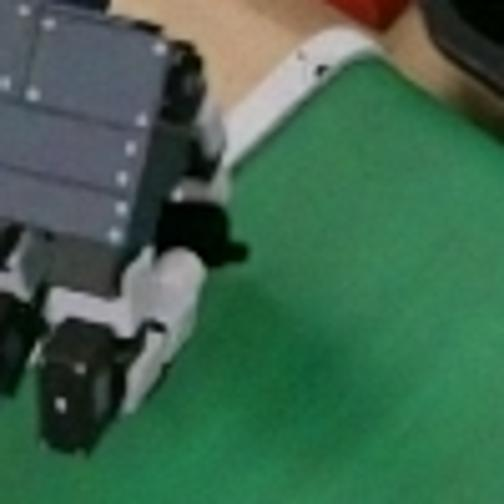

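execute_actions --actions '[[[0,0,0,0,0,0,0,-0.754,-0.576,-0.696,0,-0.754,-0.576,-0.696,0,-0.754,-0.576,-0.696,-0.714,-0.678,-0.226,-0.168,0.4,-0.6,-0.03,0.04,0.11,0,0,0,0.08,-0.20,0.69,-0.696,0,0.068,0.737,-0.696,0,0.068,0.737,-0.696,0.55,-0.678,0.22,-0.168,0.4,-0.8]],[[0,0,0,0,0,0,0,-0.754,-0.576,-0.696,0,-0.754,-0.576,-0.696,0,-0.754,-0.576,-0.696,-0.714,-0.678,-0.226,-0.168,0.4,-0.6,-0.08,0.11,0.07,-0.0119,-0.0147,0.0904,0.08,-0.20,0.69,-0.696,0,0.068,0.737,-0.696,0,0.068,0.737,-0.696,0.55,-0.678,0.22,-0.168,0.4,-0.8]],[[0,0,0,0,0,0,0,-0.754,-0.576,-0.696,0,-0.754,-0.576,-0.696,0,-0.754,-0.576,-0.696,-0.714,-0.678,-0.226,-0.168,0.4,-0.6,-0.09,0.13,0,-0.0119,-0.0147,0.0904,0.08,-0.20,0.69,-0.696,0,0.068,0.737,-0.696,0,0.068,0.737,-0.696,0.55,-0.678,0.22,-0.168,0.4,-0.8]],[[0,0,0,0,0,0,0,-0.754,-0.576,-0.696,0,-0.754,-0.576,-0.696,0,-0.754,-0.576,-0.696,-0.714,-0.678,-0.226,-0.168,0.4,-0.6,-0.09,0.13,0,-0.0119,-0.0147,0.0904,0.08,-0.20,0.69,-0.696,0,0.068,0.737,-0.696,0,0.068,0.737,-0.696,0.55,-0.678,0.22,-0.168,0.4,-0.8]],[[0,0,0,0,0,0,0,-0.754,-0.576,-0.696,0,-0.754,-0.576,-0.696,0,-0.754,-0.576,-0.696,-0.714,-0.678,-0.226,-0.168,0.4,-0.6,-0.06,0.10,0,0,0,0,0.08,-0.20,0.69,-0.696,0,0.068,0.737,-0.696,0,0.068,0.737,-0.696,0.55,-0.678,0.22,-0.168,0.4,-0.8]]]' --cameras '["cam_high"]'

zoom_image --camera "cam_high" --region '[140, 100, 300, 260]'

Scene clock: 44.03 s.
left_arm: end_effector_position=(+0.7316, +0.0523, +0.2364) hand_goal=(+0.000, -0.754, -0.576, -0.696, +0.000, -0.754, -0.576, -0.696, +0.000, -0.754, -0.576, -0.696, -0.714, -0.678, -0.226, -0.168) hand_measured=(+0.000, -0.754, -0.576, -0.696, +0.000, -0.754, -0.576, -0.696, +0.000, -0.754, -0.576, -0.696, -0.714, -0.678, -0.224, -0.168) hand_current_ma=(+0, +0, +0, +0, +0, +0, +0, +0, +0, +0, +0, +0, +0, +0, +0, +0) hand_state=(goal, goal, goal, goal, goal, goal, goal, goal, goal, goal, goal, goal, goal, goal, goal, goal) hand_current_limit=0.40 hand_speed=-0.60 end_effector_quat_wxyz=(+0.079, +0.941, +0.329, +0.020) | right_arm: end_effector_position=(+0.1729, +0.3357, +0.2363) hand_goal=(+0.080, -0.200, +0.690, -0.696, +0.000, +0.068, +0.736, -0.696, +0.000, +0.068, +0.736, -0.696, +0.550, -0.678, +0.220, -0.168) hand_measured=(+0.080, -0.294, +0.666, -0.704, +0.000, +0.068, +0.732, -0.696, +0.000, +0.068, +0.732, -0.696, +0.556, -0.678, +0.120, -0.198) hand_current_ma=(+0, -193, -15, -2, +0, +0, -1, +0, +0, +0, -1, +0, +1, +0, -303, -41) hand_state=(goal, blocked, blocked, goal, goal, goal, goal, goal, goal, goal, goal, goal, goal, goal, blocked, blocked) hand_current_limit=0.40 hand_speed=-0.80 end_effector_quat_wxyz=(+0.341, -0.533, +0.629, -0.451)
Joint positions: left_arm=[0.195 2.11 2.235 -1.633 0.152 1.088] | right_arm=[1.454 1.315 1.149 -1.666 1.188 -1.346]
Joint torques (N m): left_arm=[1.2 -24.47 10.13 0.95 0.21 -0.01] | right_arm=[-1.67 -7.41 13.38 -0.1 1.23 0.21]
Heat: left arm: hottest elbow 39 °C; right arm: hottest elbow 38 °C.
Hand target: left_arm +0.7368, +0.0533, +0.2418; +0.081, +0.941, +0.329, +0.028 | right_arm +0.1777, +0.3469, +0.2604; +0.349, -0.499, +0.650, -0.455
Off the commanded pose: left_arm 0.008 m, 1 deg | right_arm 0.027 m, 5 deg.
joint sent to its limit (right arm) — joint 4 (wrist pitch), lower limit. The joint targets are off in orientation, not in position.
Step readings (end_effector_position of left_arm | right_arm):
0: (+0.7316, +0.0523, +0.2364) | (+0.3707, +0.0370, +0.1326)
1: (+0.7316, +0.0523, +0.2364) | (+0.3663, +0.0383, +0.1367)
2: (+0.7316, +0.0523, +0.2364) | (+0.3581, +0.0378, +0.1421)
4: (+0.7316, +0.0523, +0.2364) | (+0.3481, +0.0429, +0.1619)
8: (+0.7316, +0.0523, +0.2364) | (+0.3530, +0.0551, +0.1976)
15: (+0.7316, +0.0523, +0.2364) | (+0.3563, +0.0566, +0.2032)
16: (+0.7316, +0.0523, +0.2364) | (+0.3551, +0.0609, +0.2078)
17: (+0.7316, +0.0523, +0.2364) | (+0.3518, +0.0684, +0.2125)
19: (+0.7316, +0.0523, +0.2364) | (+0.3365, +0.1038, +0.2279)
23: (+0.7316, +0.0523, +0.2364) | (+0.3118, +0.1319, +0.2479)
30: (+0.7316, +0.0523, +0.2364) | (+0.3116, +0.1263, +0.2433)
31: (+0.7316, +0.0523, +0.2364) | (+0.3099, +0.1321, +0.2453)
32: (+0.7316, +0.0523, +0.2364) | (+0.3051, +0.1421, +0.2477)
34: (+0.7316, +0.0523, +0.2364) | (+0.2820, +0.1815, +0.2507)
38: (+0.7316, +0.0523, +0.2364) | (+0.2579, +0.2108, +0.2498)
45: (+0.7316, +0.0523, +0.2364) | (+0.2613, +0.2043, +0.2495)
46: (+0.7316, +0.0523, +0.2364) | (+0.2596, +0.2099, +0.2524)
47: (+0.7316, +0.0523, +0.2364) | (+0.2534, +0.2204, +0.2557)
49: (+0.7316, +0.0523, +0.2364) | (+0.2261, +0.2549, +0.2552)
53: (+0.7316, +0.0523, +0.2364) | (+0.2022, +0.2798, +0.2442)
60: (+0.7316, +0.0523, +0.2364) | (+0.2079, +0.2774, +0.2409)
61: (+0.7316, +0.0523, +0.2364) | (+0.2035, +0.2801, +0.2402)
62: (+0.7316, +0.0523, +0.2364) | (+0.1972, +0.2837, +0.2415)
64: (+0.7316, +0.0523, +0.2364) | (+0.1826, +0.3060, +0.2426)
68: (+0.7316, +0.0523, +0.2364) | (+0.1720, +0.3357, +0.2358)
75: (+0.7316, +0.0523, +0.2364) | (+0.1728, +0.3351, +0.2362)
Images, in order (width x height): cam_high 672x504.

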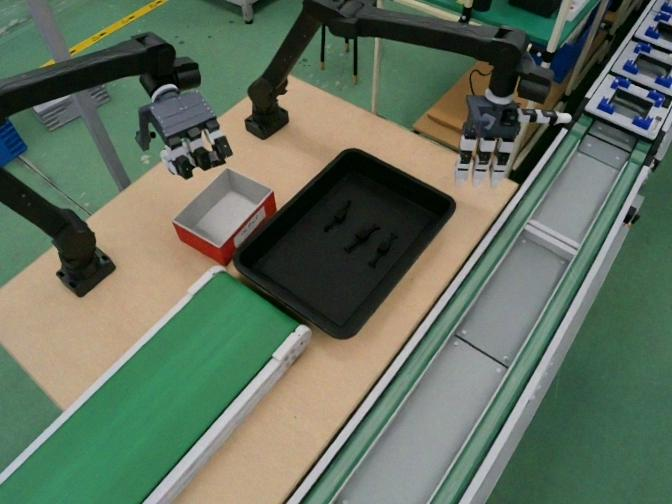

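Scaled by 3.150.

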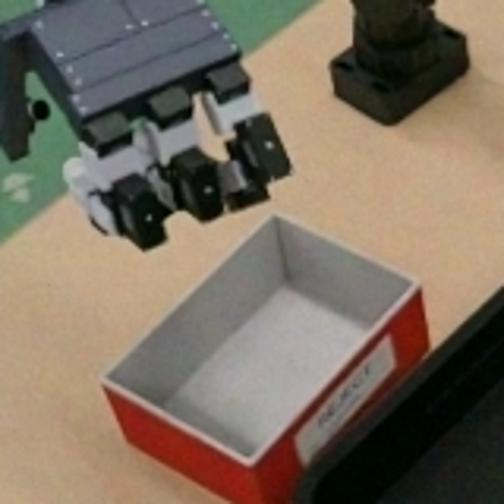

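execute_actions --actions '[[[0,0,0,0,0,0,0,-0.754,-0.576,-0.696,0,-0.754,-0.576,-0.696,0,-0.754,-0.576,-0.696,-0.714,-0.678,-0.226,-0.168,0.4,-0.6,0,0,-0.13,0,0,0,0.08,-0.20,0.69,-0.696,0,0.068,0.737,-0.696,0,0.068,0.737,-0.696,0.55,-0.678,0.22,-0.168,0.4,-0.8]],[[0,0,0,0,0,0,0,-0.754,-0.576,-0.696,0,-0.754,-0.576,-0.696,0,-0.754,-0.576,-0.696,-0.714,-0.678,-0.226,-0.168,0.4,-0.6,0,0,-0.13,0,0,0,0.08,-0.20,0.69,-0.696,0,0.068,0.737,-0.696,0,0.068,0.737,-0.696,0.55,-0.678,0.22,-0.168,0.4,-0.8]]]' --cameras '["cam_high"]'

zoom_image --camera "cam_high" --region '[160, 140, 290, 270]'

Scene clock: 46.50 s.
left_arm: end_effector_position=(+0.7316, +0.0523, +0.2364) hand_goal=(+0.000, -0.754, -0.576, -0.696, +0.000, -0.754, -0.576, -0.696, +0.000, -0.754, -0.576, -0.696, -0.714, -0.678, -0.226, -0.168) hand_measured=(+0.000, -0.754, -0.576, -0.696, +0.000, -0.754, -0.576, -0.696, +0.000, -0.754, -0.576, -0.696, -0.714, -0.678, -0.224, -0.168) hand_current_ma=(+0, +0, +0, +0, +0, +0, +0, +0, +0, +0, +0, +0, +0, +0, +0, +0) hand_state=(goal, goal, goal, goal, goal, goal, goal, goal, goal, goal, goal, goal, goal, goal, goal, goal) hand_current_limit=0.40 hand_speed=-0.60 end_effector_quat_wxyz=(+0.079, +0.941, +0.329, +0.020) | right_arm: end_effector_position=(+0.1769, +0.3406, +0.0972) hand_goal=(+0.080, -0.200, +0.690, -0.696, +0.000, +0.068, +0.736, -0.696, +0.000, +0.068, +0.736, -0.696, +0.550, -0.678, +0.220, -0.168) hand_measured=(+0.080, -0.294, +0.666, -0.704, +0.000, +0.068, +0.732, -0.696, +0.000, +0.068, +0.732, -0.696, +0.556, -0.678, +0.120, -0.198) hand_current_ma=(+0, -193, -15, -2, +0, +0, -1, +0, +0, +0, +0, +0, +1, +0, -303, -41) hand_state=(goal, blocked, blocked, goal, goal, goal, goal, goal, goal, goal, goal, goal, goal, goal, blocked, blocked) hand_current_limit=0.40 hand_speed=-0.80 end_effector_quat_wxyz=(+0.338, -0.505, +0.645, -0.463)
Joint positions: left_arm=[0.195 2.11 2.235 -1.633 0.152 1.088] | right_arm=[1.454 1.517 0.943 -1.407 1.189 -1.167]
Joint torques (N m): left_arm=[1.14 -24.47 10.14 0.92 0.23 -0.01] | right_arm=[-0.67 -9.11 8.08 0.46 1.31 0.06]
Heat: left arm: hottest shoulder 39 °C; right arm: hottest elbow 38 °C.
Hand target: left_arm +0.7368, +0.0533, +0.2418; +0.081, +0.941, +0.329, +0.028 | right_arm +0.1776, +0.3468, +0.1044; +0.349, -0.499, +0.650, -0.455
Off the commanded pose: left_arm 0.008 m, 1 deg | right_arm 0.010 m, 2 deg.
Step readings (end_effector_position of left_arm | right_arm):
0: (+0.7316, +0.0523, +0.2364) | (+0.1730, +0.3357, +0.2363)
1: (+0.7316, +0.0523, +0.2364) | (+0.1736, +0.3367, +0.2318)
2: (+0.7316, +0.0523, +0.2364) | (+0.1748, +0.3387, +0.2267)
4: (+0.7316, +0.0523, +0.2364) | (+0.1753, +0.3382, +0.2082)
8: (+0.7316, +0.0523, +0.2364) | (+0.1756, +0.3394, +0.1777)
15: (+0.7316, +0.0523, +0.2364) | (+0.1766, +0.3424, +0.1754)
16: (+0.7316, +0.0523, +0.2364) | (+0.1772, +0.3432, +0.1692)
17: (+0.7316, +0.0523, +0.2364) | (+0.1785, +0.3469, +0.1613)
19: (+0.7316, +0.0523, +0.2364) | (+0.1779, +0.3437, +0.1358)
23: (+0.7316, +0.0523, +0.2364) | (+0.1764, +0.3375, +0.0978)
30: (+0.7316, +0.0523, +0.2364) | (+0.1768, +0.3405, +0.0971)
Images, in order (width x height): cam_high 672x504.

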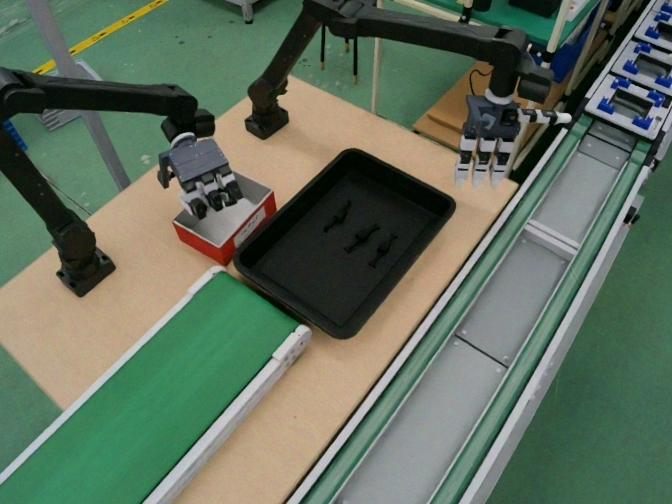

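Scaled by 3.877.

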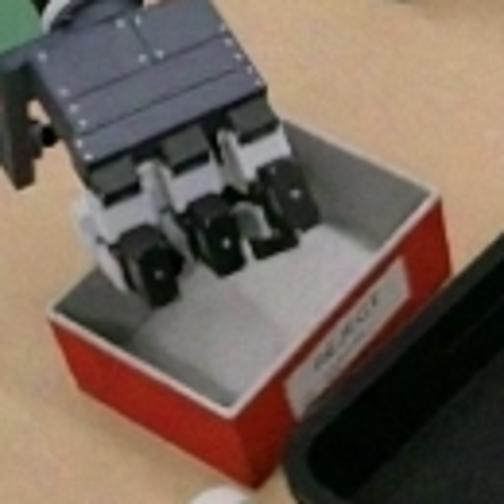

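execute_actions --actions '[[[0,0,0,0,0,0,0,-0.754,-0.576,-0.696,0,-0.754,-0.576,-0.696,0,-0.754,-0.576,-0.696,-0.714,-0.678,-0.226,-0.168,0.4,-0.6,0,0.003,-0.05,0,0,0,0.08,-0.20,0.69,-0.696,0,0.068,0.737,-0.696,0,0.068,0.737,-0.696,0.55,-0.678,0.22,-0.168,0.4,-0.8]],[[0,0,0,0,0,0,0,-0.754,-0.576,-0.696,0,-0.754,-0.576,-0.696,0,-0.754,-0.576,-0.696,-0.714,-0.678,-0.226,-0.168,0.4,-0.6,0,0,-0.05,0,0,0,0.08,-0.20,0.69,-0.696,0,0.068,0.737,-0.696,0,0.068,0.737,-0.696,0.55,-0.678,0.22,-0.168,0.4,-0.8]]]' --cameras '["cam_high"]'

zoom_image --camera "cam_high" --region '[160, 140, 290, 270]'

Scene clock: 48.50 s.
left_arm: end_effector_position=(+0.7316, +0.0523, +0.2364) hand_goal=(+0.000, -0.754, -0.576, -0.696, +0.000, -0.754, -0.576, -0.696, +0.000, -0.754, -0.576, -0.696, -0.714, -0.678, -0.226, -0.168) hand_measured=(+0.000, -0.754, -0.576, -0.696, +0.000, -0.754, -0.576, -0.696, +0.000, -0.754, -0.576, -0.696, -0.714, -0.678, -0.224, -0.168) hand_current_ma=(+0, +0, +0, +0, +0, +0, +0, +0, +0, +0, +0, +0, +0, +0, +0, +0) hand_state=(goal, goal, goal, goal, goal, goal, goal, goal, goal, goal, goal, goal, goal, goal, goal, goal) hand_current_limit=0.40 hand_speed=-0.60 end_effector_quat_wxyz=(+0.079, +0.941, +0.329, +0.020) | right_arm: end_effector_position=(+0.1785, +0.3493, +0.0482) hand_goal=(+0.080, -0.200, +0.690, -0.696, +0.000, +0.068, +0.736, -0.696, +0.000, +0.068, +0.736, -0.696, +0.550, -0.678, +0.220, -0.168) hand_measured=(+0.080, -0.294, +0.666, -0.704, +0.000, +0.068, +0.732, -0.696, +0.000, +0.096, +0.774, -0.678, +0.556, -0.678, +0.120, -0.198) hand_current_ma=(+0, -193, -15, -2, +0, +0, -1, +0, +0, +22, +34, +9, +1, +0, -303, -41) hand_state=(goal, blocked, blocked, goal, goal, goal, goal, goal, goal, blocked, blocked, goal, goal, goal, blocked, blocked) hand_current_limit=0.40 hand_speed=-0.80 end_effector_quat_wxyz=(+0.348, -0.499, +0.649, -0.457)
Joint positions: left_arm=[0.195 2.11 2.235 -1.633 0.152 1.088] | right_arm=[1.454 1.61 0.896 -1.241 1.194 -1.165]
Joint torques (N m): left_arm=[1.2 -24.53 10.09 1.01 0.23 -0.01] | right_arm=[-0.56 -8.18 5.96 0.75 1.08 0.07]
Heat: left arm: hottest shoulder 39 °C; right arm: hottest elbow 38 °C.
Hand target: left_arm +0.7368, +0.0533, +0.2418; +0.081, +0.941, +0.329, +0.028 | right_arm +0.1776, +0.3486, +0.0445; +0.349, -0.499, +0.650, -0.455
Off the commanded pose: left_arm 0.008 m, 1 deg | right_arm 0.004 m, 0 deg.
Step readings (end_effector_position of left_arm | right_arm):
0: (+0.7316, +0.0523, +0.2364) | (+0.1769, +0.3406, +0.0972)
1: (+0.7316, +0.0523, +0.2364) | (+0.1771, +0.3422, +0.0955)
2: (+0.7316, +0.0523, +0.2364) | (+0.1776, +0.3450, +0.0930)
4: (+0.7316, +0.0523, +0.2364) | (+0.1780, +0.3484, +0.0861)
8: (+0.7316, +0.0523, +0.2364) | (+0.1780, +0.3480, +0.0759)
15: (+0.7316, +0.0523, +0.2364) | (+0.1780, +0.3480, +0.0753)
16: (+0.7316, +0.0523, +0.2364) | (+0.1782, +0.3489, +0.0729)
17: (+0.7316, +0.0523, +0.2364) | (+0.1787, +0.3510, +0.0697)
19: (+0.7316, +0.0523, +0.2364) | (+0.1787, +0.3511, +0.0597)
23: (+0.7316, +0.0523, +0.2364) | (+0.1784, +0.3491, +0.0481)
30: (+0.7316, +0.0523, +0.2364) | (+0.1785, +0.3493, +0.0482)
Images, in order (width x height): cam_high 672x504.

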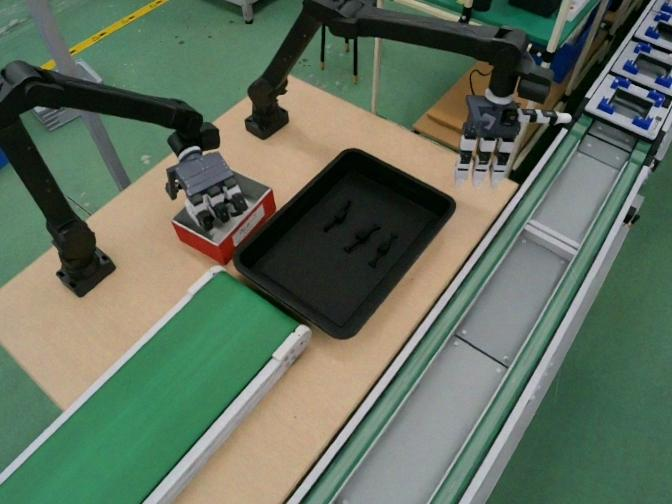

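Scaled by 3.877.

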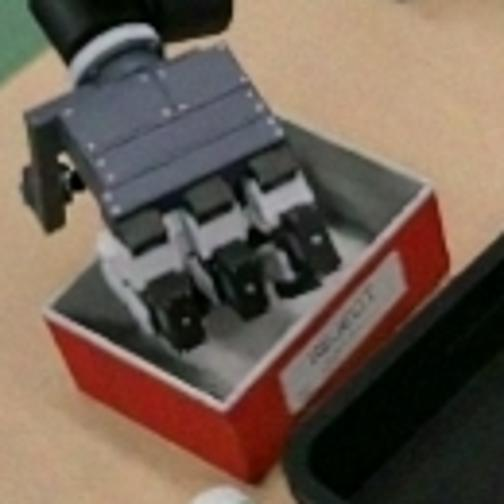

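execute_actions --actions '[[[0,0,0,0,0,0,0,-0.754,-0.576,-0.696,0,-0.754,-0.576,-0.696,0,-0.754,-0.576,-0.696,-0.714,-0.678,-0.226,-0.168,0.4,-0.6,0,0,0,0,0,0,0.08,-0.20,0.69,-0.696,0,-0.342,0.956,-0.696,0,-0.342,0.956,-0.696,0.55,-0.678,0.22,-0.168,0.4,-0.7]],[[0,0,0,0,0,0,0,-0.754,-0.576,-0.696,0,-0.754,-0.576,-0.696,0,-0.754,-0.576,-0.696,-0.714,-0.678,-0.226,-0.168,0.4,-0.6,-0.004,0,-0.025,0,0,0,0.08,-0.20,0.69,-0.696,0,-0.342,0.956,-0.696,0,-0.342,0.956,-0.696,0.55,-0.678,0.22,-0.168,0.4,-0.8]]]' --cameras '["cam_high"]'

zoom_image --camera "cam_high" --region '[160, 140, 290, 270]'

Scene clock: 50.97 s.
left_arm: end_effector_position=(+0.7316, +0.0523, +0.2364) hand_goal=(+0.000, -0.754, -0.576, -0.696, +0.000, -0.754, -0.576, -0.696, +0.000, -0.754, -0.576, -0.696, -0.714, -0.678, -0.226, -0.168) hand_measured=(+0.000, -0.754, -0.576, -0.696, +0.000, -0.754, -0.576, -0.696, +0.000, -0.754, -0.576, -0.696, -0.714, -0.678, -0.224, -0.168) hand_current_ma=(+0, +0, +0, +0, +0, +0, +0, +0, +0, +0, +0, +0, +0, +0, +0, +0) hand_state=(goal, goal, goal, goal, goal, goal, goal, goal, goal, goal, goal, goal, goal, goal, goal, goal) hand_current_limit=0.40 hand_speed=-0.60 end_effector_quat_wxyz=(+0.079, +0.941, +0.329, +0.020) | right_arm: end_effector_position=(+0.1777, +0.3462, +0.0309) hand_goal=(+0.080, -0.200, +0.690, -0.696, +0.000, -0.342, +0.956, -0.696, +0.000, -0.342, +0.956, -0.696, +0.550, -0.678, +0.220, -0.168) hand_measured=(+0.080, -0.294, +0.666, -0.704, +0.000, -0.332, +0.948, -0.696, +0.000, -0.334, +0.948, -0.694, +0.556, -0.678, +0.120, -0.198) hand_current_ma=(+0, -193, -15, -2, +0, +3, -2, +0, +0, +3, -2, +0, +1, +0, -303, -41) hand_state=(goal, blocked, blocked, goal, goal, goal, goal, goal, goal, goal, goal, goal, goal, goal, blocked, blocked) hand_current_limit=0.40 hand_speed=-0.80 end_effector_quat_wxyz=(+0.343, -0.502, +0.648, -0.460)
Joint positions: left_arm=[0.195 2.11 2.235 -1.633 0.152 1.088] | right_arm=[1.454 1.644 0.879 -1.204 1.19 -1.164]
Joint torques (N m): left_arm=[1.03 -24.47 10.09 0.95 0.22 0] | right_arm=[-0.03 -8.41 5.97 0.47 1.19 0.21]
Heat: left arm: hottest shoulder 39 °C; right arm: hottest elbow 38 °C.
Hand target: left_arm +0.7368, +0.0533, +0.2418; +0.081, +0.941, +0.329, +0.028 | right_arm +0.1753, +0.3486, +0.0295; +0.349, -0.499, +0.650, -0.455
Off the commanded pose: left_arm 0.008 m, 1 deg | right_arm 0.004 m, 1 deg.
Step readings (end_effector_position of left_arm | right_arm):
0: (+0.7316, +0.0523, +0.2364) | (+0.1785, +0.3493, +0.0482)
1: (+0.7316, +0.0523, +0.2364) | (+0.1785, +0.3493, +0.0482)
2: (+0.7316, +0.0523, +0.2364) | (+0.1785, +0.3493, +0.0482)
4: (+0.7316, +0.0523, +0.2364) | (+0.1786, +0.3499, +0.0481)
8: (+0.7316, +0.0523, +0.2364) | (+0.1786, +0.3502, +0.0478)
15: (+0.7316, +0.0523, +0.2364) | (+0.1786, +0.3502, +0.0478)
16: (+0.7316, +0.0523, +0.2364) | (+0.1786, +0.3503, +0.0465)
17: (+0.7316, +0.0523, +0.2364) | (+0.1787, +0.3510, +0.0451)
19: (+0.7316, +0.0523, +0.2364) | (+0.1785, +0.3501, +0.0394)
23: (+0.7316, +0.0523, +0.2364) | (+0.1777, +0.3463, +0.0314)
30: (+0.7316, +0.0523, +0.2364) | (+0.1777, +0.3462, +0.0309)
Images, in order (width x height): cam_high 672x504.

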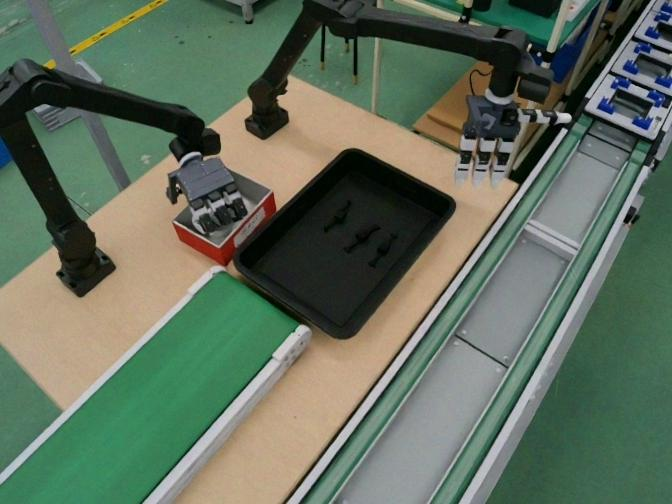

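Scaled by 3.877.

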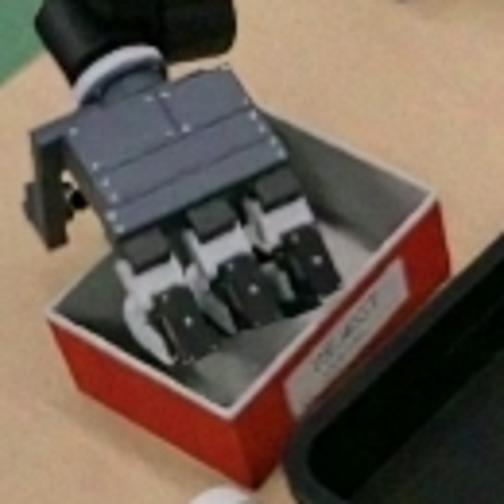

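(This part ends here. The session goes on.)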